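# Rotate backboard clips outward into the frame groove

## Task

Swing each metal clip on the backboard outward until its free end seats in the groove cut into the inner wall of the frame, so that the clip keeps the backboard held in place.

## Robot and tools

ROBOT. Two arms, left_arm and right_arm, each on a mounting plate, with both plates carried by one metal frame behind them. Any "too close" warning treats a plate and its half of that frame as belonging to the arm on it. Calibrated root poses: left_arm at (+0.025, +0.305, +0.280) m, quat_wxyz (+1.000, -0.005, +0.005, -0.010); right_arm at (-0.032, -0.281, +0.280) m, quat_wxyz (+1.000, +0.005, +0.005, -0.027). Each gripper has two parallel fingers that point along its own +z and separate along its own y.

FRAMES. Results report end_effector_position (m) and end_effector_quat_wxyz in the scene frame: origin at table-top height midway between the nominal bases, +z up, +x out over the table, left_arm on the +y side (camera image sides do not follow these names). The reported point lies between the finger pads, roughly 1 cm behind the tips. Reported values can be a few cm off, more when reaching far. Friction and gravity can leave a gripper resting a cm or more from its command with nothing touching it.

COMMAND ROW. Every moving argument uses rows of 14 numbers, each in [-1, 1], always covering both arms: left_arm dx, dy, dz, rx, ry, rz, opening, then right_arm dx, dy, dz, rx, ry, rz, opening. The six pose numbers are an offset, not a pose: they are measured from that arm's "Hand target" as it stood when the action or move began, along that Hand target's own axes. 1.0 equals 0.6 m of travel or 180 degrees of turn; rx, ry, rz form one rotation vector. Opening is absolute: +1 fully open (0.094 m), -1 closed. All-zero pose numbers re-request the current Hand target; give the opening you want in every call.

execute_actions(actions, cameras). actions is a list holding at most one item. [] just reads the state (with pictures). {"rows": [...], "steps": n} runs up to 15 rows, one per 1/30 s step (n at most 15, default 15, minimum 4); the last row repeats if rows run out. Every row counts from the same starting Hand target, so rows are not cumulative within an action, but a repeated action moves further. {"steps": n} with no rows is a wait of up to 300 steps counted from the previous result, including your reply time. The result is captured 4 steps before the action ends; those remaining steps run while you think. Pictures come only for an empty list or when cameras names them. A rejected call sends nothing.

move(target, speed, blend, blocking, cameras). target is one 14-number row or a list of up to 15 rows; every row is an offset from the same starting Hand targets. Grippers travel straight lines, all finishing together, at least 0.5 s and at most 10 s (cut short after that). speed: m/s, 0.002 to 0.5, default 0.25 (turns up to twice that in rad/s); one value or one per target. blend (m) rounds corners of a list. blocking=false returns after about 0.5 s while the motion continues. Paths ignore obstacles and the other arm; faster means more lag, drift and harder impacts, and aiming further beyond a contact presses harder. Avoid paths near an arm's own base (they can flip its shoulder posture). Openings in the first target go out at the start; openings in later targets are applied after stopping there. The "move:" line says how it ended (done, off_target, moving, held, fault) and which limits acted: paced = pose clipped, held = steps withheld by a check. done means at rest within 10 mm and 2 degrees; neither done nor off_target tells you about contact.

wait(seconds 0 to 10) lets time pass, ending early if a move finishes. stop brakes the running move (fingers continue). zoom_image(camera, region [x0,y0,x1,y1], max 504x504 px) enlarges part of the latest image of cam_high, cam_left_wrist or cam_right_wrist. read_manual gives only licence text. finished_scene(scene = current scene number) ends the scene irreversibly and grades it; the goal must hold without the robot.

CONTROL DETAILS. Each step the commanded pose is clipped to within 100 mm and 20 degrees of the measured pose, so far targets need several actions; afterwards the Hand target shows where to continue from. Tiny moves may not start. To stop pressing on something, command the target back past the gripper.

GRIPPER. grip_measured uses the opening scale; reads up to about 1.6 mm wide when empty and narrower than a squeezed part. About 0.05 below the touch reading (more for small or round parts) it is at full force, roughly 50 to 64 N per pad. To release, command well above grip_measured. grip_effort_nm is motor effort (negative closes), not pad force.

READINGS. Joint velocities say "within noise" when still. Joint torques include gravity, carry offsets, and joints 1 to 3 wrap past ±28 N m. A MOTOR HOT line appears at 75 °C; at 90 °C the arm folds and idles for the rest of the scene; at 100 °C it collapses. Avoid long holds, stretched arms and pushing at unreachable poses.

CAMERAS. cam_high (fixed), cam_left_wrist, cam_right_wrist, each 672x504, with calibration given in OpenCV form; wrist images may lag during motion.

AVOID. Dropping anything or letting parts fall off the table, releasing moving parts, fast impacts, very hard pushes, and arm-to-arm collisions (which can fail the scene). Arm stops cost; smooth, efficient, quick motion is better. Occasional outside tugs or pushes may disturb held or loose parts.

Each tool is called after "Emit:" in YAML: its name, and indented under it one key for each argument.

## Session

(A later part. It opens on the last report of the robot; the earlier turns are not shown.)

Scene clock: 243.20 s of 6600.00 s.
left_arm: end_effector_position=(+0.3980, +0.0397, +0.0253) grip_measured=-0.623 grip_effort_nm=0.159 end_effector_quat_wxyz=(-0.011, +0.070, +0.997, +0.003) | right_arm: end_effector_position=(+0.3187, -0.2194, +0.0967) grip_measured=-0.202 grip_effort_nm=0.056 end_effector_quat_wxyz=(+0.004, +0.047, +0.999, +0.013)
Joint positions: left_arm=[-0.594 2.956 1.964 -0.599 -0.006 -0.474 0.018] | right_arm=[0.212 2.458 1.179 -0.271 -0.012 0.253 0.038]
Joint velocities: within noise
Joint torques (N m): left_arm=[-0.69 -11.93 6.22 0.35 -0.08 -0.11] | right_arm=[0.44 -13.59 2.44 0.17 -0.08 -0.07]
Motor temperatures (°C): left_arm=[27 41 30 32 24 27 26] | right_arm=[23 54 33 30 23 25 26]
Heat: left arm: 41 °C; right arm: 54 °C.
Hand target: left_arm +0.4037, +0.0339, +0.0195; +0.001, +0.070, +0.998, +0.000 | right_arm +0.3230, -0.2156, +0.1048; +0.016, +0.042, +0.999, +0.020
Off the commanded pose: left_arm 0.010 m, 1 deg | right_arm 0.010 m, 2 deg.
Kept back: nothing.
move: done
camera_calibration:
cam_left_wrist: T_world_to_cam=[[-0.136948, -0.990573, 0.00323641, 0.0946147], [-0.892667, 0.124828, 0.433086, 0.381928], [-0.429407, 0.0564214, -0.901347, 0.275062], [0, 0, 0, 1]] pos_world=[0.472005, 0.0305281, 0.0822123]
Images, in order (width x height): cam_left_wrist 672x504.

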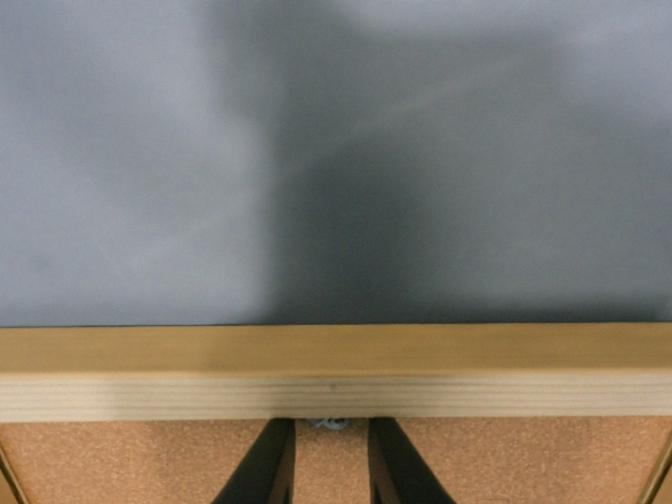

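Emit:
move:
  target: [0,0,0.002,0,0,0,-0.75,0,0,0,0,0,0,-0.2]
  speed: 0.04
  cameras: ["cam_left_wrist"]

Emit:
zoom_image:
  camera: "cam_left_wrist"
  region: [232, 304, 432, 504]

Emit:
move:
  target: [0,0,0,0,0,0,-0.83,0,0,0,0,0,0,-0.2]
  speed: 0.04
  cameras: ["cam_left_wrist"]

Emit:
zoom_image:
  camera: "cam_left_wrist"
  region: [232, 304, 432, 504]

Emit:
move:
  target: [0,0,0,0,0,0,-0.89,0,0,0,0,0,0,-0.2]
  speed: 0.04
  cameras: ["cam_left_wrist"]

Emit:
zoom_image:
  camera: "cam_left_wrist"
  region: [232, 304, 432, 504]

Scene clock: 244.30 s of 6600.00 s.
left_arm: end_effector_position=(+0.3982, +0.0402, +0.0252) grip_measured=-0.747 grip_effort_nm=-0.129 end_effector_quat_wxyz=(-0.011, +0.070, +0.997, +0.004) | right_arm: end_effector_position=(+0.3187, -0.2194, +0.0967) grip_measured=-0.202 grip_effort_nm=0.051 end_effector_quat_wxyz=(+0.004, +0.047, +0.999, +0.013)
Joint positions: left_arm=[-0.594 2.957 1.965 -0.6 -0.01 -0.475 0.012] | right_arm=[0.212 2.458 1.179 -0.271 -0.012 0.253 0.038]
Joint velocities: within noise
Joint torques (N m): left_arm=[-0.68 -11.63 6.37 0.36 -0.06 -0.1] | right_arm=[0.4 -13.53 2.67 0.21 -0.1 -0.07]
Motor temperatures (°C): left_arm=[27 41 30 32 24 27 26] | right_arm=[23 54 33 30 23 25 26]
Heat: left arm: 41 °C; right arm: 54 °C.
Hand target: left_arm +0.4038, +0.0339, +0.0184; +0.001, +0.070, +0.998, +0.000 | right_arm +0.3230, -0.2156, +0.1048; +0.016, +0.042, +0.999, +0.020
Off the commanded pose: left_arm 0.011 m, 1 deg | right_arm 0.010 m, 2 deg.
Kept back: nothing.
move: off_target (left_arm)
camera_calibration:
cam_left_wrist: T_world_to_cam=[[-0.136269, -0.990672, 0.000334342, 0.0949387], [-0.893382, 0.123032, 0.432125, 0.382515], [-0.428135, 0.0585866, -0.901814, 0.27447], [0, 0, 0, 1]] pos_world=[0.472179, 0.0309111, 0.082195]
Images, in order (width x height): cam_left_wrist 672x504.

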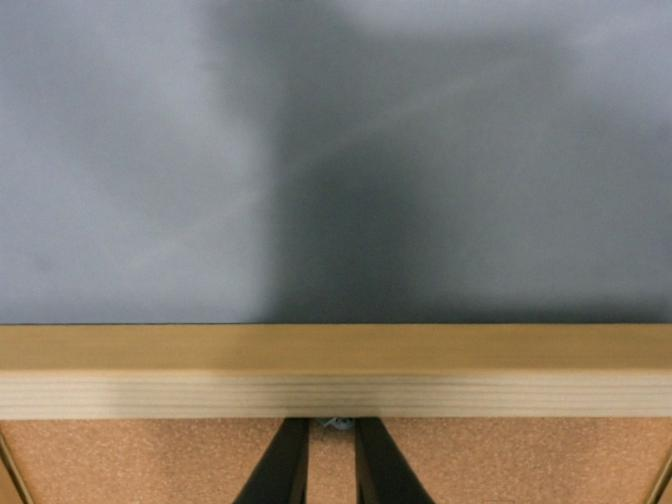

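Scaled by 2.520 from the camera's 672x504 image, which has a finer 960x720 frame.

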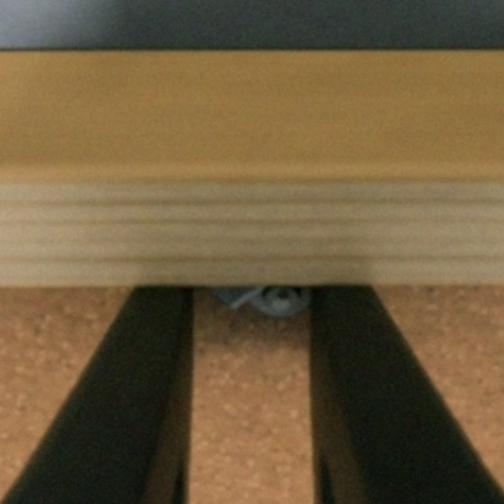

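Scene clock: 245.00 s of 6600.00 s.
left_arm: end_effector_position=(+0.3981, +0.0396, +0.0253) grip_measured=-0.827 grip_effort_nm=-0.144 end_effector_quat_wxyz=(-0.011, +0.070, +0.997, +0.004) | right_arm: end_effector_position=(+0.3187, -0.2194, +0.0967) grip_measured=-0.202 grip_effort_nm=0.051 end_effector_quat_wxyz=(+0.004, +0.047, +0.999, +0.013)
Joint positions: left_arm=[-0.595 2.958 1.968 -0.602 -0.01 -0.475 0.008] | right_arm=[0.212 2.458 1.179 -0.271 -0.012 0.253 0.038]
Joint velocities: within noise
Joint torques (N m): left_arm=[-0.58 -11.74 6.2 0.39 -0.06 -0.1] | right_arm=[0.47 -13.52 2.54 0.2 -0.12 -0.1]
Motor temperatures (°C): left_arm=[27 41 30 32 24 27 26] | right_arm=[23 54 33 30 23 25 26]
Heat: left arm: 41 °C; right arm: 54 °C.
Hand target: left_arm +0.4038, +0.0339, +0.0184; +0.001, +0.070, +0.998, +0.000 | right_arm +0.3230, -0.2156, +0.1048; +0.016, +0.042, +0.999, +0.020
Off the commanded pose: left_arm 0.011 m, 1 deg | right_arm 0.010 m, 2 deg.
Kept back: nothing.
move: off_target (left_arm)
camera_calibration:
cam_left_wrist: T_world_to_cam=[[-0.137035, -0.990566, -0.0000159052, 0.0946924], [-0.893024, 0.123534, 0.432722, 0.382249], [-0.428638, 0.0593123, -0.901527, 0.274665], [0, 0, 0, 1]] pos_world=[0.472066, 0.0302874, 0.0822116]
Images, in order (width x height): cam_left_wrist 672x504.

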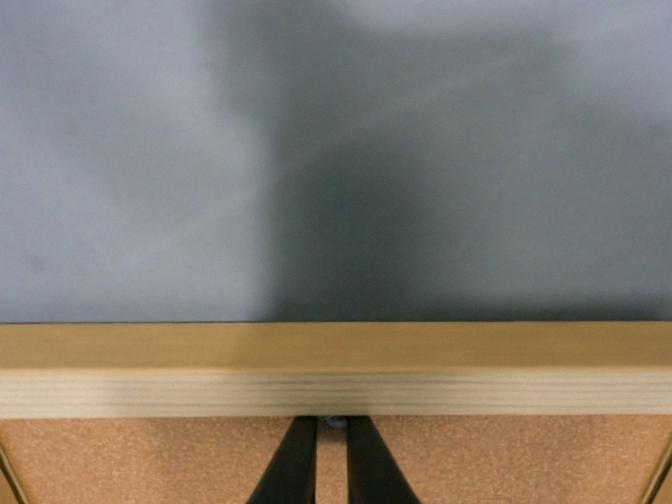

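Scaled by 2.520 from the camera's 672x504 image, which has a finer 960x720 frame.

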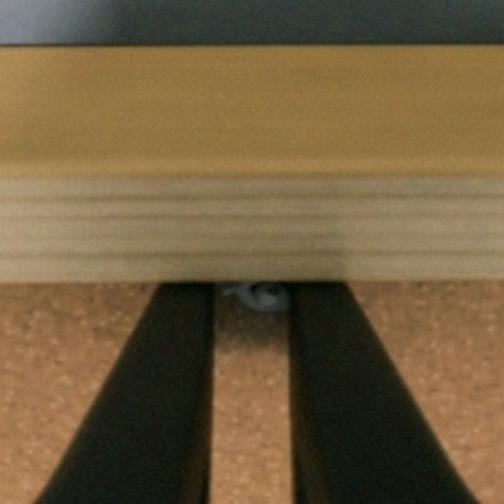

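Scene clock: 245.70 s of 6600.00 s.
left_arm: end_effector_position=(+0.3977, +0.0391, +0.0253) grip_measured=-0.885 grip_effort_nm=-0.252 end_effector_quat_wxyz=(-0.012, +0.070, +0.997, +0.003) | right_arm: end_effector_position=(+0.3187, -0.2194, +0.0967) grip_measured=-0.202 grip_effort_nm=0.051 end_effector_quat_wxyz=(+0.004, +0.047, +0.999, +0.013)
Joint positions: left_arm=[-0.595 2.958 1.968 -0.602 -0.006 -0.475 0.005] | right_arm=[0.212 2.458 1.179 -0.271 -0.012 0.253 0.038]
Joint velocities: within noise
Joint torques (N m): left_arm=[-0.58 -11.74 6.17 0.37 -0.09 -0.1] | right_arm=[0.47 -13.5 2.61 0.18 -0.08 -0.07]
Motor temperatures (°C): left_arm=[27 41 30 32 24 27 26] | right_arm=[23 54 33 30 23 25 26]
Heat: left arm: 41 °C; right arm: 54 °C.
Hand target: left_arm +0.4038, +0.0338, +0.0184; +0.001, +0.070, +0.998, +0.000 | right_arm +0.3230, -0.2156, +0.1048; +0.016, +0.042, +0.999, +0.020
Off the commanded pose: left_arm 0.011 m, 2 deg | right_arm 0.010 m, 2 deg.
Kept back: nothing.
move: off_target (left_arm)
camera_calibration:
cam_left_wrist: T_world_to_cam=[[-0.136952, -0.990573, 0.00303101, 0.0940393], [-0.892174, 0.124676, 0.434144, 0.381575], [-0.430429, 0.0567526, -0.900838, 0.275341], [0, 0, 0, 1]] pos_world=[0.471826, 0.0299531, 0.0820943]
Images, in order (width x height): cam_left_wrist 672x504.

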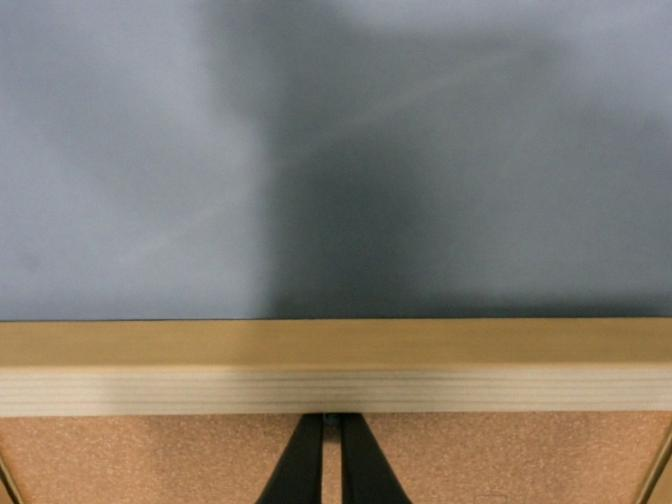

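Scaled by 2.520 from the camera's 672x504 image, which has a finer 960x720 frame.

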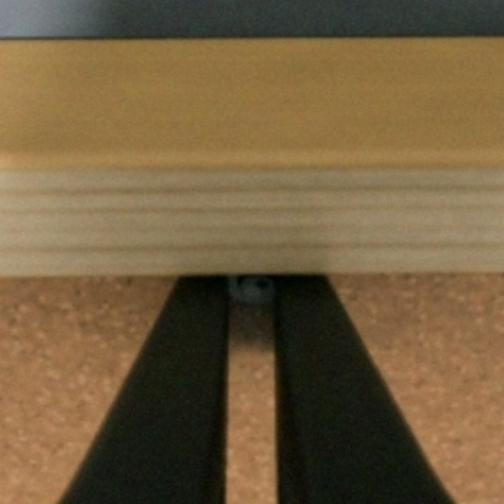

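Emit:
move:
  target: [0,0,0,0,0,0,-0.6,0,0,0,0,0,0,-0.2]
  speed: 0.05
  cameras: ["cam_left_wrist"]

Emit:
zoom_image:
  camera: "cam_left_wrist"
  region: [232, 304, 432, 504]

Scene clock: 247.13 s of 6600.00 s.
left_arm: end_effector_position=(+0.3989, +0.0383, +0.0253) grip_measured=-0.603 grip_effort_nm=0.154 end_effector_quat_wxyz=(-0.010, +0.070, +0.997, +0.002) | right_arm: end_effector_position=(+0.3187, -0.2194, +0.0967) grip_measured=-0.202 grip_effort_nm=0.051 end_effector_quat_wxyz=(+0.004, +0.047, +0.999, +0.013)
Joint positions: left_arm=[-0.595 2.958 1.969 -0.598 -0.006 -0.475 0.019] | right_arm=[0.212 2.458 1.179 -0.271 -0.012 0.253 0.038]
Joint velocities: within noise
Joint torques (N m): left_arm=[-0.59 -11.75 6.11 0.35 -0.09 -0.09] | right_arm=[0.31 -13.55 2.51 0.17 -0.06 -0.07]
Motor temperatures (°C): left_arm=[27 42 30 32 24 27 26] | right_arm=[23 54 33 30 23 25 26]
Heat: left arm: 42 °C; right arm: 54 °C.
Hand target: left_arm +0.4038, +0.0339, +0.0184; +0.001, +0.070, +0.998, +0.000 | right_arm +0.3230, -0.2156, +0.1048; +0.016, +0.042, +0.999, +0.020
Off the commanded pose: left_arm 0.010 m, 1 deg | right_arm 0.010 m, 2 deg.
Kept back: nothing.
move: done
camera_calibration:
cam_left_wrist: T_world_to_cam=[[-0.136902, -0.99057, 0.00531285, 0.0933256], [-0.893932, 0.125853, 0.43017, 0.383432], [-0.426782, 0.0541417, -0.902732, 0.274579], [0, 0, 0, 1]] pos_world=[0.472724, 0.0293233, 0.0824345]
Images, in order (width x height): cam_left_wrist 672x504.

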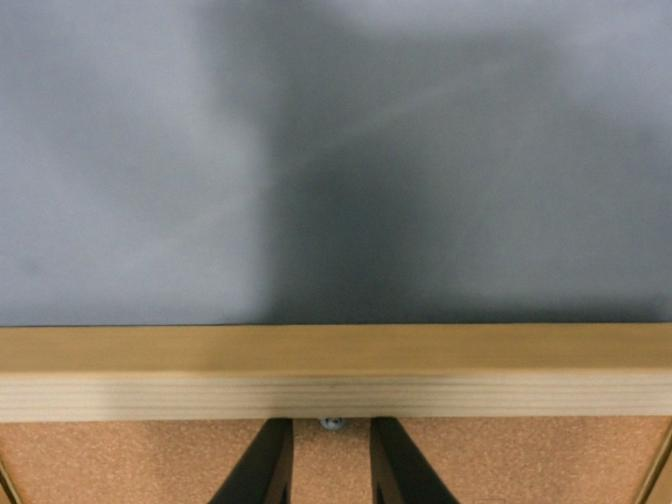

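Scaled by 2.520 from the camera's 672x504 image, which has a finer 960x720 frame.

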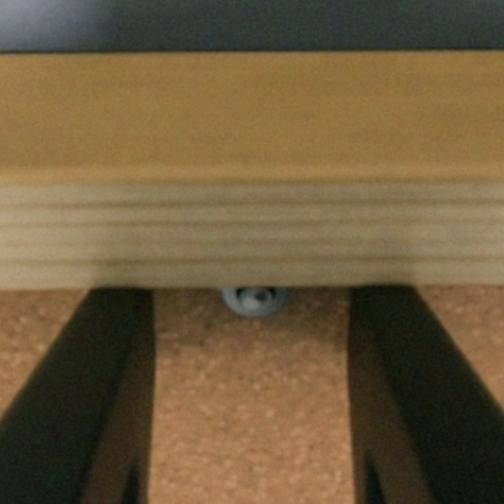

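Emit:
move:
  target: [0.02,0.008,-0.12,0,0,0,-0.6,0,0,0,0,0,0,-0.2]
  speed: 0.12
  cameras: ["cam_left_wrist","cam_high"]

Emit:
zoom_image:
  camera: "cam_left_wrist"
  region: [180, 250, 484, 504]

Scene clock: 248.57 s of 6600.00 s.
left_arm: end_effector_position=(+0.3943, +0.0404, +0.0831) grip_measured=-0.603 grip_effort_nm=0.159 end_effector_quat_wxyz=(+0.000, +0.070, +0.998, -0.004) | right_arm: end_effector_position=(+0.3187, -0.2194, +0.0967) grip_measured=-0.202 grip_effort_nm=0.051 end_effector_quat_wxyz=(+0.004, +0.047, +0.999, +0.013)
Joint positions: left_arm=[-0.599 2.751 1.79 -0.604 -0.006 -0.479 0.019] | right_arm=[0.212 2.458 1.179 -0.271 -0.012 0.253 0.038]
Joint velocities: within noise
Joint torques (N m): left_arm=[-0.68 -15.68 3.32 0.1 -0.1 -0.11] | right_arm=[0.65 -13.63 2.67 0.19 -0.09 -0.08]
Motor temperatures (°C): left_arm=[27 42 30 32 24 27 26] | right_arm=[23 54 33 30 23 25 26]
Heat: left arm: 42 °C; right arm: 54 °C.
Hand target: left_arm +0.3925, +0.0403, +0.0904; +0.001, +0.069, +0.998, +0.000 | right_arm +0.3230, -0.2156, +0.1048; +0.016, +0.042, +0.999, +0.020
Off the commanded pose: left_arm 0.007 m, 1 deg | right_arm 0.010 m, 2 deg.
Kept back: nothing.
move: done
camera_calibration:
cam_left_wrist: T_world_to_cam=[[-0.136791, -0.990473, 0.0158776, 0.0934812], [-0.90184, 0.13115, 0.411684, 0.358729], [-0.409844, 0.0419956, -0.911188, 0.319233], [0, 0, 0, 1]] pos_world=[0.467139, 0.0321371, 0.141714]
Images, in order (width x height): cam_high 672x504, cam_left_wrist 672x504.

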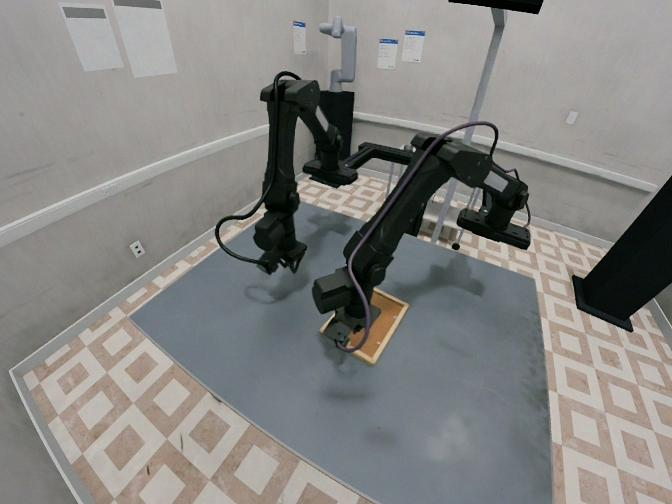

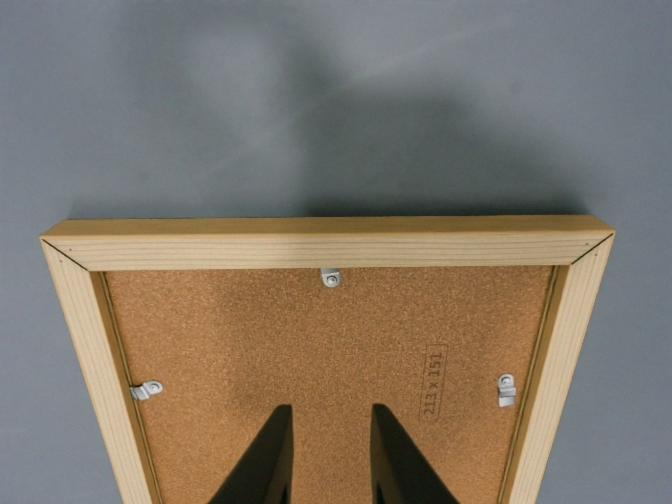

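Scaled by 1.658 from the camera's 672x504 image, which has a finer 960x720 frame.

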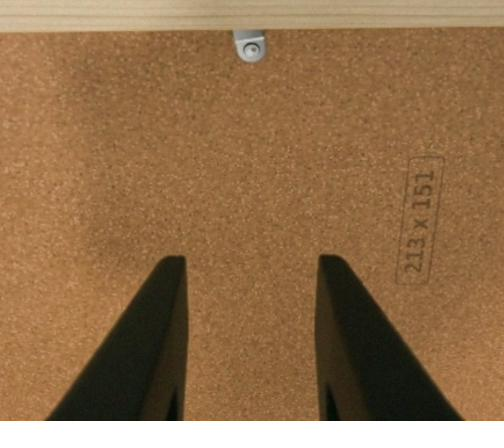

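Emit:
move:
  target: [0.073,-0.044,-0.017,0,0,0.5,-0.6,0.117,-0.083,0,0,0,0,-0.2]
  speed: 0.3
  cameras: ["cam_left_wrist","cam_high"]

Scene clock: 252.50 s of 6600.00 s.
left_arm: end_effector_position=(+0.3406, +0.0266, +0.0888) grip_measured=-0.603 grip_effort_nm=0.159 end_effector_quat_wxyz=(-0.016, +0.750, +0.661, -0.001) | right_arm: end_effector_position=(+0.2443, -0.2595, +0.0954) grip_measured=-0.202 grip_effort_nm=0.051 end_effector_quat_wxyz=(+0.004, +0.042, +0.999, +0.014)
Joint positions: left_arm=[-0.704 2.665 1.619 -0.557 -0.015 0.972 0.019] | right_arm=[0.11 2.339 0.812 -0.025 -0.016 0.141 0.038]
Joint velocities: within noise
Joint torques (N m): left_arm=[-0.51 -16.16 2.95 0.26 -0.01 0.02] | right_arm=[-0.4 -10.89 1.44 0.22 -0.09 -0.06]
Motor temperatures (°C): left_arm=[27 44 30 32 24 27 26] | right_arm=[23 53 33 30 23 25 26]
Heat: left arm: 44 °C; right arm: 53 °C.
Hand target: left_arm +0.3454, +0.0202, +0.1005; +0.001, +0.755, +0.656, +0.001 | right_arm +0.2489, -0.2594, +0.1006; +0.015, +0.042, +0.999, +0.020
Off the commanded pose: left_arm 0.014 m, 2 deg | right_arm 0.007 m, 1 deg.
Kept back: nothing.
move: off_target (left_arm)
camera_calibration:
cam_left_wrist: T_world_to_cam=[[-0.991998, 0.121853, 0.0330438, 0.332581], [0.12418, 0.894454, 0.429571, -0.0616283], [0.0227882, 0.430237, -0.902428, 0.144507], [0, 0, 0, 1]] pos_world=[0.334279, -0.0475746, 0.145892]
Images, in order (width x height): cam_high 672x504, cam_left_wrist 672x504.

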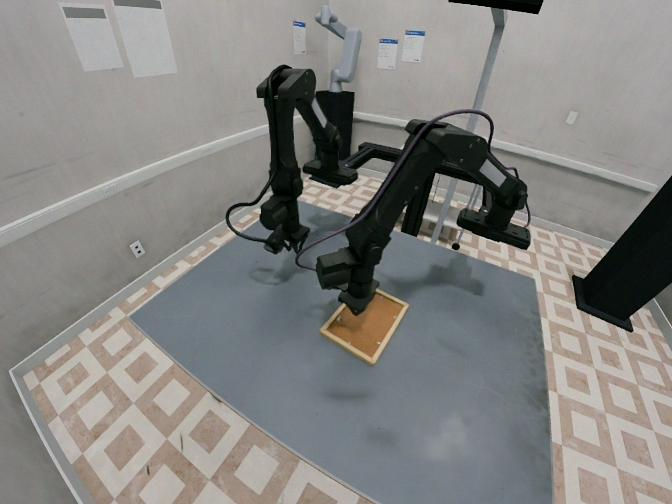

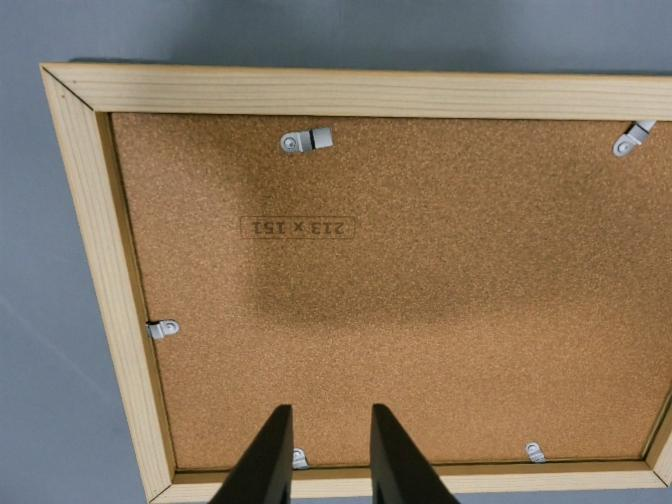

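Emit:
move:
  target: [-0.05,0.0206,0.0675,0,0,0,-0.6,0,0,0,0,0,0,-0.2]
  speed: 0.12
  cameras: ["cam_left_wrist"]

Scene clock: 254.20 s of 6600.00 s.
left_arm: end_effector_position=(+0.3544, -0.0095, +0.0626) grip_measured=-0.603 grip_effort_nm=0.159 end_effector_quat_wxyz=(+0.005, +0.756, +0.655, +0.001) | right_arm: end_effector_position=(+0.2446, -0.2594, +0.0954) grip_measured=-0.202 grip_effort_nm=0.051 end_effector_quat_wxyz=(+0.005, +0.042, +0.999, +0.014)
Joint positions: left_arm=[-0.743 2.811 1.815 -0.566 -0.016 0.951 0.019] | right_arm=[0.11 2.339 0.812 -0.023 -0.016 0.14 0.038]
Joint velocities: within noise
Joint torques (N m): left_arm=[-0.49 -12.36 5.82 0.1 0 -0.11] | right_arm=[-0.49 -10.92 1.32 0.21 -0.11 -0.09]
Motor temperatures (°C): left_arm=[27 44 30 32 24 27 26] | right_arm=[23 52 32 30 23 25 26]
Heat: left arm: 44 °C; right arm: 52 °C.
Hand target: left_arm +0.3536, -0.0111, +0.0600; +0.001, +0.755, +0.656, +0.001 | right_arm +0.2489, -0.2593, +0.1006; +0.016, +0.042, +0.999, +0.020
Off the commanded pose: left_arm 0.003 m, 1 deg | right_arm 0.007 m, 1 deg.
Kept back: nothing.
move: done
camera_calibration:
cam_left_wrist: T_world_to_cam=[[-0.990275, 0.139115, -0.00177862, 0.353275], [0.126275, 0.904092, 0.408256, -0.0191841], [0.0584026, 0.404061, -0.912866, 0.123884], [0, 0, 0, 1]] pos_world=[0.345027, -0.0818585, 0.12155]
Images, in order (width x height): cam_left_wrist 672x504.

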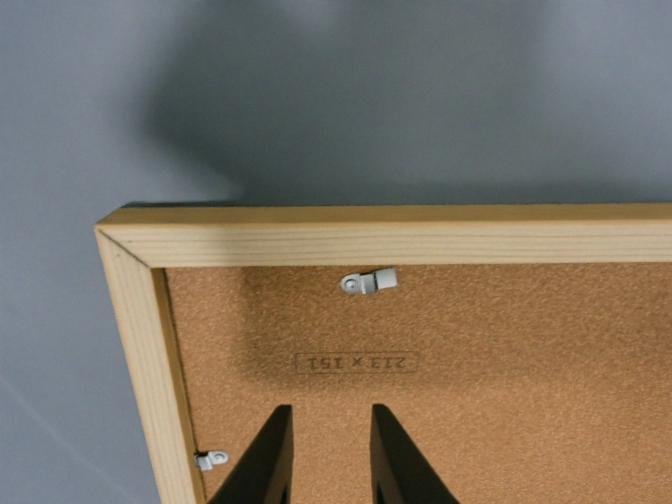

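Emit:
move:
  target: [0.008,-0.011,0.04,0,0,0,-0.6,0,0,0,0,0,0,-0.2]
  speed: 0.08
  cameras: ["cam_left_wrist"]

Scene clock: 255.23 s of 6600.00 s.
left_arm: end_effector_position=(+0.3492, -0.0048, +0.0426) grip_measured=-0.603 grip_effort_nm=0.164 end_effector_quat_wxyz=(+0.000, +0.756, +0.655, +0.001) | right_arm: end_effector_position=(+0.2446, -0.2594, +0.0954) grip_measured=-0.202 grip_effort_nm=0.046 end_effector_quat_wxyz=(+0.005, +0.042, +0.999, +0.014)
Joint positions: left_arm=[-0.743 2.857 1.815 -0.529 -0.016 0.951 0.019] | right_arm=[0.11 2.339 0.812 -0.023 -0.016 0.14 0.038]
Joint velocities: within noise
Joint torques (N m): left_arm=[-0.43 -12.14 4.23 0.31 0 -0.1] | right_arm=[-0.55 -10.8 1.48 0.2 -0.05 -0.09]
Motor temperatures (°C): left_arm=[27 44 30 32 24 27 26] | right_arm=[23 52 32 30 23 25 26]
Heat: left arm: 44 °C; right arm: 52 °C.
Hand target: left_arm +0.3478, -0.0055, +0.0359; +0.001, +0.755, +0.656, +0.001 | right_arm +0.2489, -0.2594, +0.1006; +0.015, +0.042, +0.999, +0.020
Off the commanded pose: left_arm 0.007 m, 0 deg | right_arm 0.007 m, 1 deg.
Kept back: nothing.
move: done
camera_calibration:
cam_left_wrist: T_world_to_cam=[[-0.99024, 0.139235, 0.00627458, 0.347049], [0.129344, 0.901259, 0.413525, -0.0158214], [0.0519221, 0.410301, -0.910471, 0.106186], [0, 0, 0, 1]] pos_world=[0.340195, -0.0776301, 0.101044]
Images, in order (width x height): cam_left_wrist 672x504.

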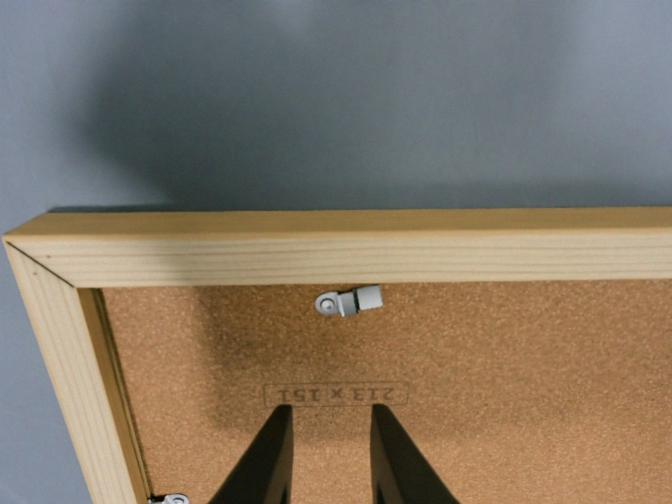

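Emit:
move:
  target: [0.0,-0.002,0.03,0,0,0,-0.6,0,0,0,0,0,0,-0.2]
  speed: 0.05
  cameras: ["cam_left_wrist"]

Scene clock: 256.23 s of 6600.00 s.
left_arm: end_effector_position=(+0.3464, -0.0025, +0.0249) grip_measured=-0.603 grip_effort_nm=0.154 end_effector_quat_wxyz=(-0.002, +0.756, +0.655, +0.001) | right_arm: end_effector_position=(+0.2446, -0.2594, +0.0954) grip_measured=-0.202 grip_effort_nm=0.051 end_effector_quat_wxyz=(+0.005, +0.042, +0.999, +0.014)
Joint positions: left_arm=[-0.743 2.905 1.83 -0.5 -0.016 0.95 0.019] | right_arm=[0.11 2.339 0.812 -0.023 -0.016 0.14 0.038]
Joint velocities: within noise
Joint torques (N m): left_arm=[-0.5 -11.52 5.27 0.27 0 -0.11] | right_arm=[-0.43 -10.95 1.5 0.2 -0.12 -0.07]
Motor temperatures (°C): left_arm=[27 44 30 32 24 27 26] | right_arm=[23 52 32 30 23 25 26]
Heat: left arm: 44 °C; right arm: 52 °C.
Hand target: left_arm +0.3466, -0.0053, +0.0180; +0.001, +0.755, +0.656, +0.001 | right_arm +0.2490, -0.2594, +0.1006; +0.016, +0.042, +0.999, +0.020
Off the commanded pose: left_arm 0.008 m, 0 deg | right_arm 0.007 m, 1 deg.
Kept back: nothing.
move: done
camera_calibration:
cam_left_wrist: T_world_to_cam=[[-0.990267, 0.138886, 0.00906091, 0.344031], [0.130071, 0.900319, 0.41534, -0.0105483], [0.049527, 0.412476, -0.909621, 0.0901209], [0, 0, 0, 1]] pos_world=[0.337591, -0.0754569, 0.0832398]
Images, in order (width x height): cam_left_wrist 672x504.

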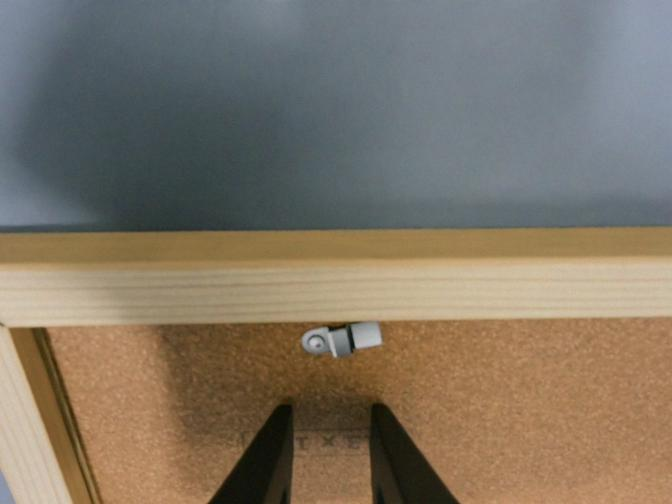

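Emit:
move:
  target: [-0.006,0.010,0.0,0,0,0,-0.6,0,0,0,0,0,0,-0.2]
  speed: 0.05
  cameras: ["cam_left_wrist"]

Emit:
zoom_image:
  camera: "cam_left_wrist"
  region: [232, 304, 432, 504]

Scene clock: 257.17 s of 6600.00 s.
left_arm: end_effector_position=(+0.3554, -0.0112, +0.0250) grip_measured=-0.603 grip_effort_nm=0.154 end_effector_quat_wxyz=(+0.009, +0.755, +0.655, +0.002) | right_arm: end_effector_position=(+0.2446, -0.2594, +0.0954) grip_measured=-0.202 grip_effort_nm=0.051 end_effector_quat_wxyz=(+0.005, +0.042, +0.999, +0.014)
Joint positions: left_arm=[-0.743 2.925 1.881 -0.508 -0.016 0.95 0.019] | right_arm=[0.11 2.339 0.812 -0.023 -0.016 0.14 0.038]
Joint velocities: within noise
Joint torques (N m): left_arm=[-0.4 -11.71 5.53 0.11 0 -0.1] | right_arm=[-0.53 -10.89 1.51 0.27 -0.08 -0.08]
Motor temperatures (°C): left_arm=[27 44 30 32 24 27 26] | right_arm=[23 51 32 30 23 25 26]
Heat: left arm: 44 °C; right arm: 51 °C.
Hand target: left_arm +0.3521, -0.0097, +0.0179; +0.001, +0.755, +0.656, +0.001 | right_arm +0.2490, -0.2594, +0.1006; +0.016, +0.042, +0.999, +0.020
Off the commanded pose: left_arm 0.008 m, 1 deg | right_arm 0.007 m, 1 deg.
Kept back: nothing.
move: done
camera_calibration:
cam_left_wrist: T_world_to_cam=[[-0.990307, 0.13857, -0.00951747, 0.354664], [0.123015, 0.90683, 0.403145, -0.00109689], [0.0644946, 0.398066, -0.915087, 0.0879825], [0, 0, 0, 1]] pos_world=[0.345687, -0.083174, 0.0843293]
Images, in order (width x height): cam_left_wrist 672x504.

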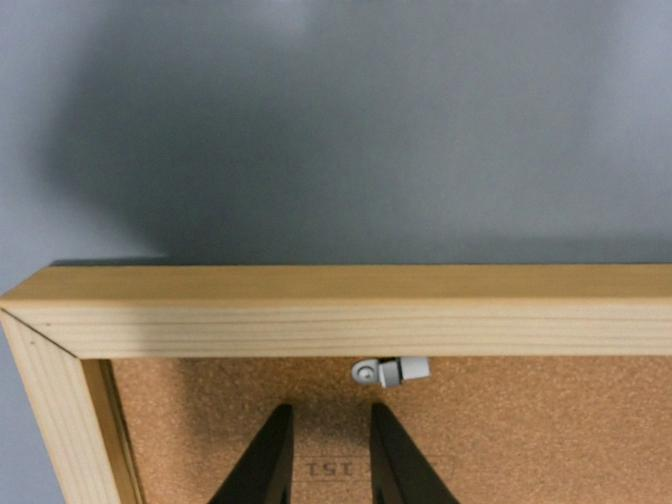

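Scaled by 2.520 from the camera's 672x504 image, which has a finer 960x720 frame.

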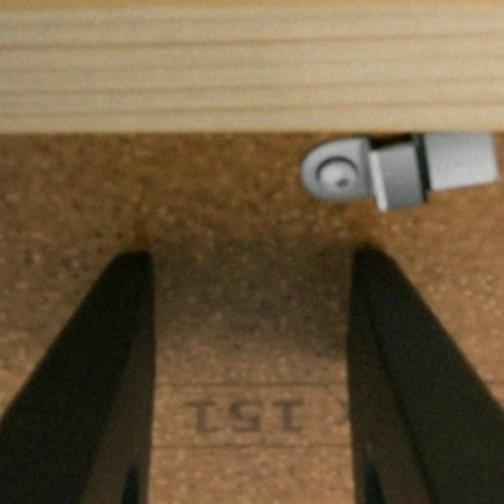

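Emit:
move:
  target: [-0.012,-0.008,0.0,0,0,0,-0.6,0,0,0,0,0,0,-0.2]
  speed: 0.04
  cameras: ["cam_left_wrist"]

Emit:
zoom_image:
  camera: "cam_left_wrist"
  region: [232, 304, 432, 504]

Scene clock: 258.53 s of 6600.00 s.
left_arm: end_effector_position=(+0.3503, -0.0159, +0.0250) grip_measured=-0.603 grip_effort_nm=0.154 end_effector_quat_wxyz=(+0.009, +0.755, +0.655, +0.003) | right_arm: end_effector_position=(+0.2446, -0.2594, +0.0954) grip_measured=-0.202 grip_effort_nm=0.046 end_effector_quat_wxyz=(+0.005, +0.042, +0.999, +0.014)
Joint positions: left_arm=[-0.759 2.925 1.881 -0.51 -0.018 0.934 0.019] | right_arm=[0.11 2.339 0.812 -0.023 -0.016 0.14 0.038]
Joint velocities: within noise
Joint torques (N m): left_arm=[-0.66 -11.56 5.79 0.1 0.02 -0.11] | right_arm=[-0.4 -10.88 1.39 0.19 -0.08 -0.07]
Motor temperatures (°C): left_arm=[27 44 30 32 24 27 26] | right_arm=[23 51 32 30 23 25 26]
Heat: left arm: 44 °C; right arm: 51 °C.
Hand target: left_arm +0.3463, -0.0162, +0.0180; +0.000, +0.755, +0.656, +0.001 | right_arm +0.2489, -0.2594, +0.1006; +0.016, +0.042, +0.999, +0.020
Off the commanded pose: left_arm 0.008 m, 1 deg | right_arm 0.007 m, 1 deg.
Kept back: nothing.
move: done
camera_calibration:
cam_left_wrist: T_world_to_cam=[[-0.990308, 0.138584, -0.00914592, 0.350215], [0.12303, 0.905901, 0.405225, 0.00376552], [0.064443, 0.400172, -0.914171, 0.0902257], [0, 0, 0, 1]] pos_world=[0.340543, -0.0880512, 0.0841589]
Images, in order (width x height): cam_left_wrist 672x504.

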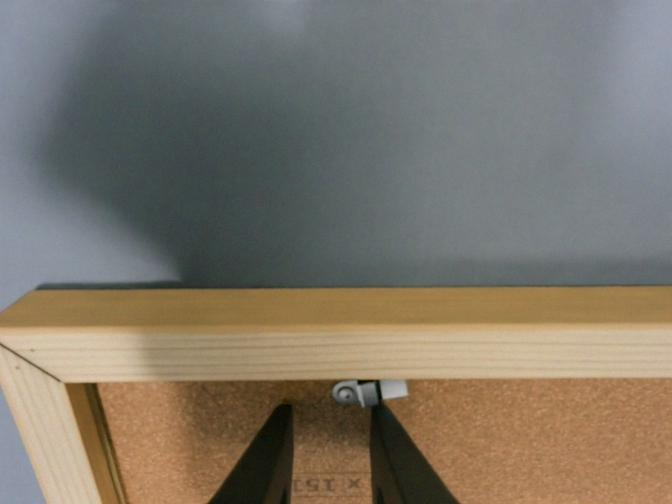

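Scaled by 2.520 from the camera's 672x504 image, which has a finer 960x720 frame.

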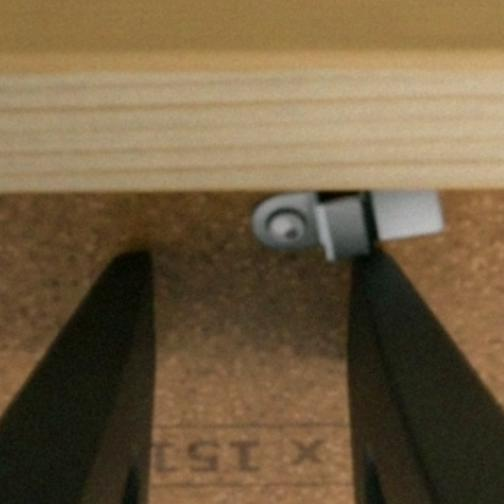

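Emit:
move:
  target: [-0.012,-0.001,0.0,0,0,0,-0.6,0,0,0,0,0,0,-0.2]
  speed: 0.04
  cameras: ["cam_left_wrist"]

Emit:
zoom_image:
  camera: "cam_left_wrist"
  region: [232, 304, 432, 504]

Scene clock: 259.47 s of 6600.00 s.
left_arm: end_effector_position=(+0.3500, -0.0175, +0.0251) grip_measured=-0.603 grip_effort_nm=0.154 end_effector_quat_wxyz=(+0.002, +0.754, +0.657, +0.007) | right_arm: end_effector_position=(+0.2446, -0.2594, +0.0954) grip_measured=-0.202 grip_effort_nm=0.051 end_effector_quat_wxyz=(+0.005, +0.042, +0.999, +0.014)
Joint positions: left_arm=[-0.766 2.937 1.912 -0.541 -0.027 0.922 0.019] | right_arm=[0.11 2.339 0.812 -0.023 -0.016 0.14 0.038]
Joint velocities: within noise
Joint torques (N m): left_arm=[-1.16 -11.73 5.72 0.2 0.13 -0.11] | right_arm=[-0.47 -10.84 1.69 0.22 -0.1 -0.09]
Motor temperatures (°C): left_arm=[27 44 30 32 24 27 26] | right_arm=[23 51 32 30 23 25 26]
Heat: left arm: 44 °C; right arm: 51 °C.
Hand target: left_arm +0.3446, -0.0232, +0.0180; +0.000, +0.755, +0.656, +0.001 | right_arm +0.2489, -0.2594, +0.1006; +0.016, +0.042, +0.999, +0.020
Off the commanded pose: left_arm 0.011 m, 1 deg | right_arm 0.007 m, 1 deg.
Kept back: nothing.
move: off_target (left_arm)
camera_calibration:
cam_left_wrist: T_world_to_cam=[[-0.991091, 0.133088, -0.00514309, 0.350169], [0.118698, 0.900128, 0.419142, 0.00626806], [0.060412, 0.414797, -0.907906, 0.0924946], [0, 0, 0, 1]] pos_world=[0.340717, -0.0906116, 0.0831501]
Images, in order (width x height): cam_left_wrist 672x504.

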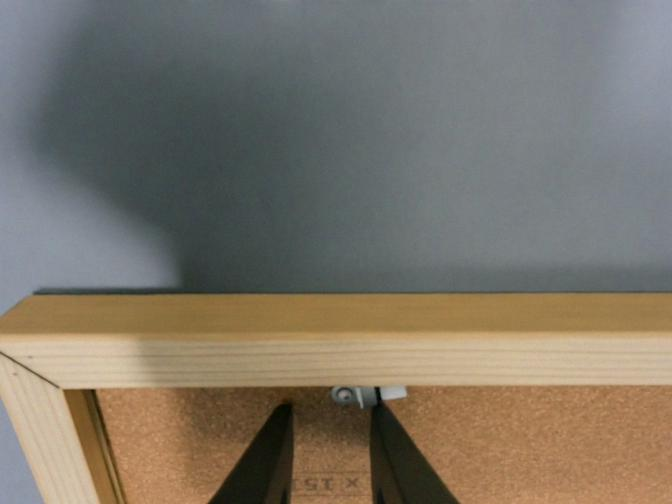

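Scaled by 2.520 from the camera's 672x504 image, which has a finer 960x720 frame.

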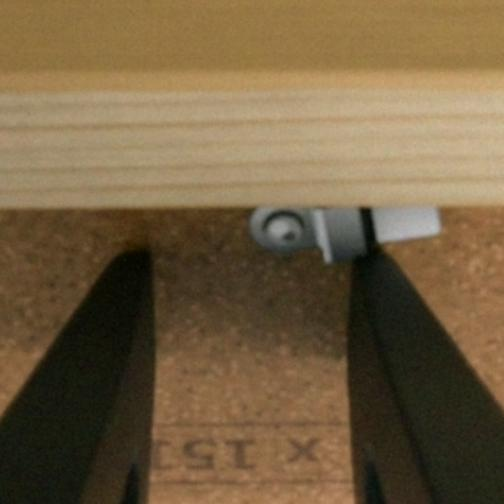

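Emit:
move:
  target: [-0.009,-0.003,0.0,0,0,0,-0.6,0,0,0,0,0,0,-0.2]
  speed: 0.04
  cameras: ["cam_left_wrist"]

Emit:
zoom_image:
  camera: "cam_left_wrist"
  region: [232, 304, 432, 504]

Scene clock: 260.40 s of 6600.00 s.
left_arm: end_effector_position=(+0.3480, -0.0215, +0.0251) grip_measured=-0.603 grip_effort_nm=0.149 end_effector_quat_wxyz=(+0.001, +0.753, +0.657, +0.009) | right_arm: end_effector_position=(+0.2446, -0.2594, +0.0954) grip_measured=-0.202 grip_effort_nm=0.051 end_effector_quat_wxyz=(+0.005, +0.042, +0.999, +0.014)
Joint positions: left_arm=[-0.776 2.944 1.927 -0.551 -0.032 0.91 0.019] | right_arm=[0.11 2.339 0.812 -0.023 -0.016 0.14 0.038]
Joint velocities: within noise
Joint torques (N m): left_arm=[-1.24 -11.66 5.79 0.21 0.17 -0.11] | right_arm=[-0.39 -10.93 1.47 0.22 -0.07 -0.07]
Motor temperatures (°C): left_arm=[27 44 30 32 24 27 26] | right_arm=[23 50 32 30 23 25 26]
Heat: left arm: 44 °C; right arm: 50 °C.
Hand target: left_arm +0.3421, -0.0283, +0.0179; +0.000, +0.755, +0.656, +0.001 | right_arm +0.2489, -0.2594, +0.1006; +0.016, +0.042, +0.999, +0.020
Off the commanded pose: left_arm 0.012 m, 1 deg | right_arm 0.007 m, 1 deg.
Kept back: nothing.
move: off_target (left_arm)
camera_calibration:
cam_left_wrist: T_world_to_cam=[[-0.99118, 0.132364, -0.00643233, 0.34886], [0.117244, 0.898515, 0.422995, 0.0104626], [0.0617688, 0.41851, -0.906109, 0.0937979], [0, 0, 0, 1]] pos_world=[0.338763, -0.0948327, 0.0828095]
Images, in order (width x height): cam_left_wrist 672x504.

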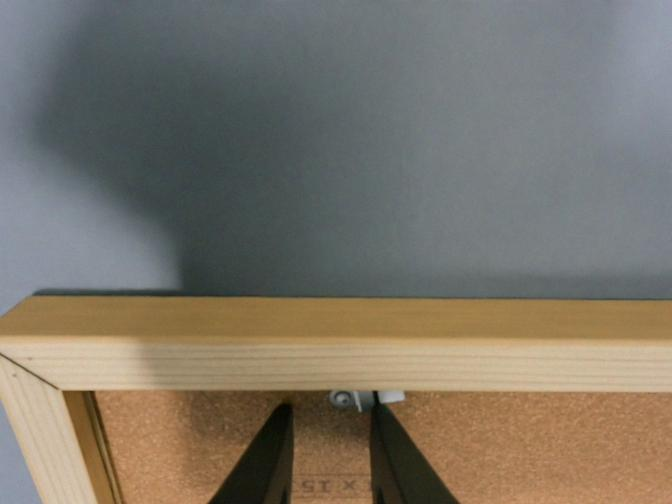

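Scaled by 2.520 from the camera's 672x504 image, which has a finer 960x720 frame.

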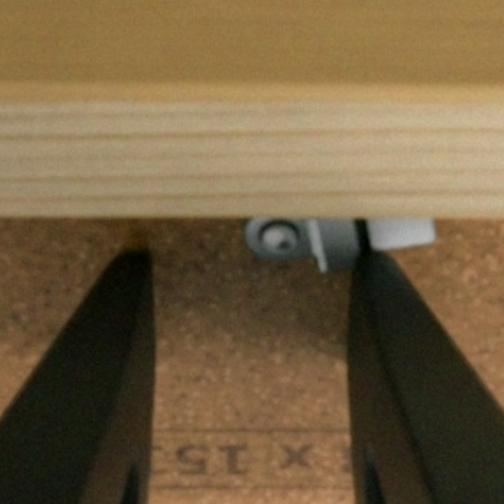

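Emit:
move:
  target: [0.011,-0.009,0.0,0,0,0,-0.6,0,0,0,0,0,0,-0.2]
  speed: 0.04
  cameras: ["cam_left_wrist"]

Emit:
zoom_image:
  camera: "cam_left_wrist"
  region: [232, 304, 432, 504]

Scene clock: 261.43 s of 6600.00 s.
left_arm: end_effector_position=(+0.3474, -0.0208, +0.0242) grip_measured=-0.603 grip_effort_nm=0.154 end_effector_quat_wxyz=(+0.003, +0.753, +0.658, +0.009) | right_arm: end_effector_position=(+0.2446, -0.2594, +0.0954) grip_measured=-0.202 grip_effort_nm=0.051 end_effector_quat_wxyz=(+0.005, +0.042, +0.999, +0.014)
Joint positions: left_arm=[-0.776 2.941 1.915 -0.539 -0.032 0.91 0.019] | right_arm=[0.11 2.339 0.812 -0.023 -0.016 0.14 0.038]
Joint velocities: within noise
Joint torques (N m): left_arm=[-0.91 -13.52 2.17 0.4 0.16 -0.09] | right_arm=[-0.44 -10.74 1.37 0.22 -0.11 -0.06]
Motor temperatures (°C): left_arm=[27 44 30 32 24 27 26] | right_arm=[23 50 32 30 23 25 26]
Heat: left arm: 44 °C; right arm: 50 °C.
Hand target: left_arm +0.3378, -0.0210, +0.0180; +0.001, +0.755, +0.656, +0.001 | right_arm +0.2489, -0.2594, +0.1006; +0.016, +0.042, +0.999, +0.020
Off the commanded pose: left_arm 0.012 m, 1 deg | right_arm 0.007 m, 1 deg.
Kept back: nothing.
move: off_target (left_arm)
camera_calibration:
cam_left_wrist: T_world_to_cam=[[-0.991268, 0.131542, -0.00914412, 0.348193], [0.1155, 0.89965, 0.421058, 0.0109838], [0.0636132, 0.416325, -0.906988, 0.0921307], [0, 0, 0, 1]] pos_world=[0.338023, -0.0940398, 0.0821205]
Images, in order (width x height): cam_left_wrist 672x504.

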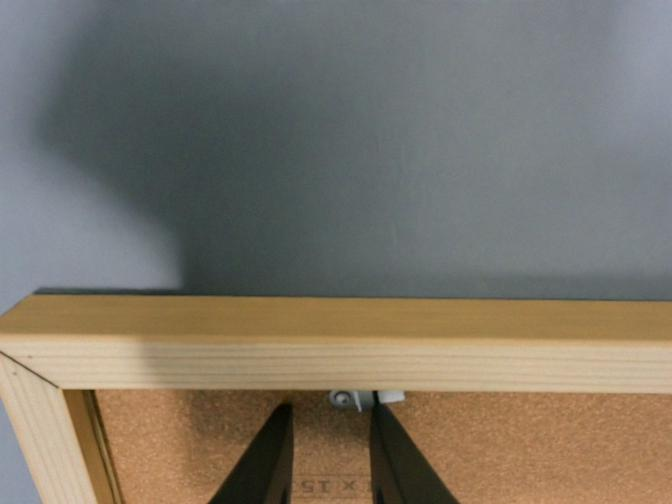

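Scaled by 2.520 from the camera's 672x504 image, which has a finer 960x720 frame.

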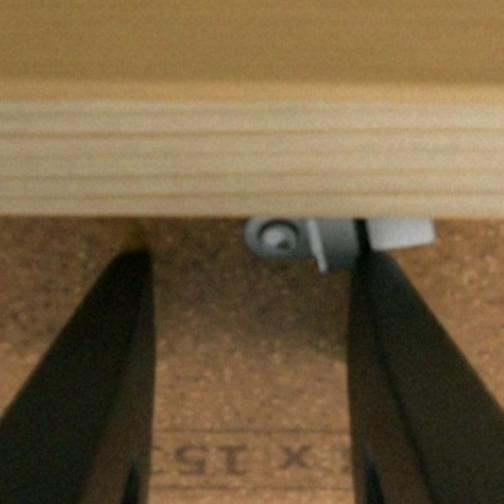

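Emit:
move:
  target: [0.004,-0.003,-0.012,0,0,0,-0.6,0,0,0,0,0,0,-0.2]
  speed: 0.04
  cameras: ["cam_left_wrist"]

Emit:
zoom_image:
  camera: "cam_left_wrist"
  region: [232, 304, 432, 504]

Scene clock: 262.37 s of 6600.00 s.
left_arm: end_effector_position=(+0.3454, -0.0193, +0.0245) grip_measured=-0.603 grip_effort_nm=0.149 end_effector_quat_wxyz=(+0.008, +0.753, +0.658, +0.008) | right_arm: end_effector_position=(+0.2446, -0.2593, +0.0954) grip_measured=-0.202 grip_effort_nm=0.056 end_effector_quat_wxyz=(+0.005, +0.042, +0.999, +0.014)
Joint positions: left_arm=[-0.776 2.925 1.876 -0.506 -0.029 0.91 0.019] | right_arm=[0.11 2.339 0.812 -0.023 -0.017 0.14 0.038]
Joint velocities: within noise
Joint torques (N m): left_arm=[-0.8 -14.83 2.22 0.17 0.14 -0.08] | right_arm=[-0.57 -11.03 1.35 0.22 -0.05 -0.08]
Motor temperatures (°C): left_arm=[27 44 30 32 24 27 26] | right_arm=[23 50 32 30 23 25 26]
Heat: left arm: 44 °C; right arm: 50 °C.
Hand target: left_arm +0.3363, -0.0185, +0.0252; +0.001, +0.755, +0.656, +0.001 | right_arm +0.2489, -0.2593, +0.1006; +0.016, +0.042, +0.999, +0.020
Off the commanded pose: left_arm 0.009 m, 1 deg | right_arm 0.007 m, 1 deg.
Kept back: nothing.
move: done
camera_calibration:
cam_left_wrist: T_world_to_cam=[[-0.991217, 0.131326, -0.0155394, 0.346119], [0.113189, 0.90329, 0.41383, 0.0107941], [0.0683831, 0.408437, -0.910222, 0.0901749], [0, 0, 0, 1]] pos_world=[0.335691, -0.0920352, 0.0829907]
Images, in order (width x height): cam_left_wrist 672x504.

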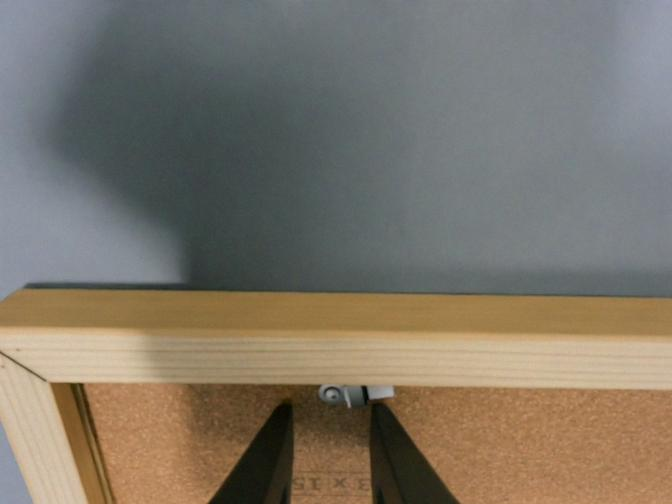

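Scaled by 2.520 from the camera's 672x504 image, which has a finer 960x720 frame.

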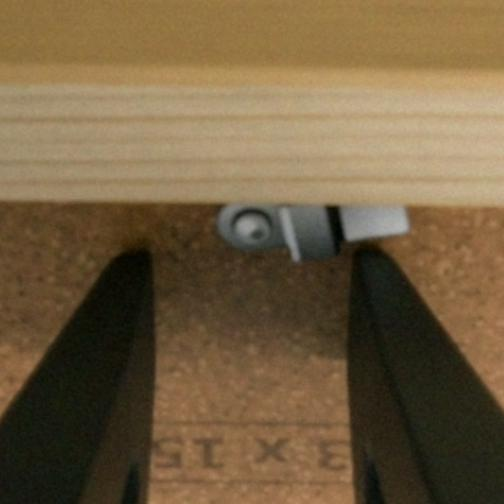

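Emit:
move:
  target: [-0.018,0.007,0.006,0,0,0,-0.6,0,0,0,0,0,0,-0.2]
  speed: 0.04
  cameras: ["cam_left_wrist"]

Emit:
zoom_image:
  camera: "cam_left_wrist"
  region: [232, 304, 432, 504]

Scene clock: 263.33 s of 6600.00 s.
left_arm: end_effector_position=(+0.3439, -0.0285, +0.0274) grip_measured=-0.603 grip_effort_nm=0.154 end_effector_quat_wxyz=(+0.009, +0.756, +0.655, +0.007) | right_arm: end_effector_position=(+0.2446, -0.2593, +0.0954) grip_measured=-0.202 grip_effort_nm=0.051 end_effector_quat_wxyz=(+0.005, +0.042, +0.999, +0.014)
Joint positions: left_arm=[-0.792 2.932 1.91 -0.532 -0.027 0.902 0.019] | right_arm=[0.11 2.339 0.812 -0.023 -0.017 0.14 0.038]
Joint velocities: within noise
Joint torques (N m): left_arm=[-0.58 -12.03 5.78 0.1 0.11 -0.1] | right_arm=[-0.54 -10.95 1.29 0.19 -0.06 -0.06]
Motor temperatures (°C): left_arm=[27 44 30 32 24 27 26] | right_arm=[23 50 32 30 23 25 26]
Heat: left arm: 44 °C; right arm: 50 °C.
Hand target: left_arm +0.3389, -0.0296, +0.0216; +0.000, +0.755, +0.656, +0.001 | right_arm +0.2489, -0.2593, +0.1006; +0.016, +0.042, +0.999, +0.020
Off the commanded pose: left_arm 0.008 m, 1 deg | right_arm 0.007 m, 1 deg.
Kept back: nothing.
move: done
camera_calibration:
cam_left_wrist: T_world_to_cam=[[-0.990191, 0.138864, -0.0154359, 0.345756], [0.12028, 0.90342, 0.411541, 0.0157459], [0.0710933, 0.405648, -0.911261, 0.0956564], [0, 0, 0, 1]] pos_world=[0.33367, -0.101041, 0.0860249]
Images, in order (width x height): cam_left_wrist 672x504.

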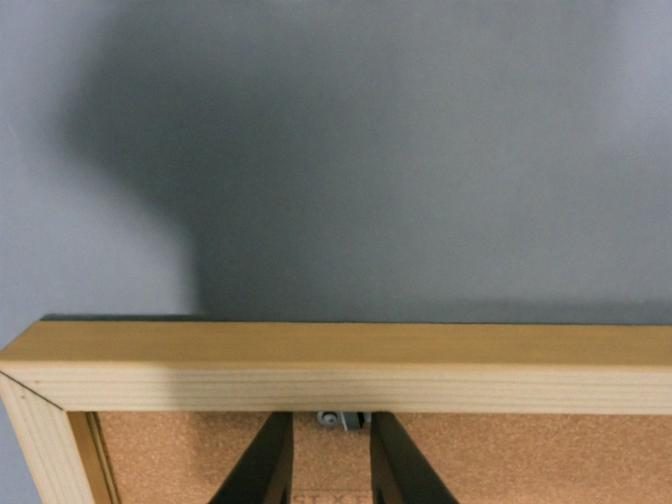

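Scaled by 2.520 from the camera's 672x504 image, which has a finer 960x720 frame.

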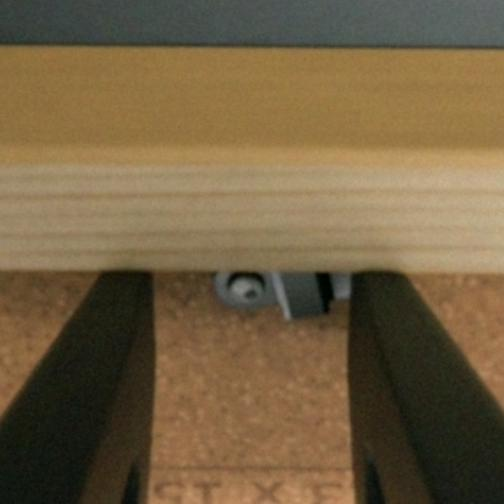

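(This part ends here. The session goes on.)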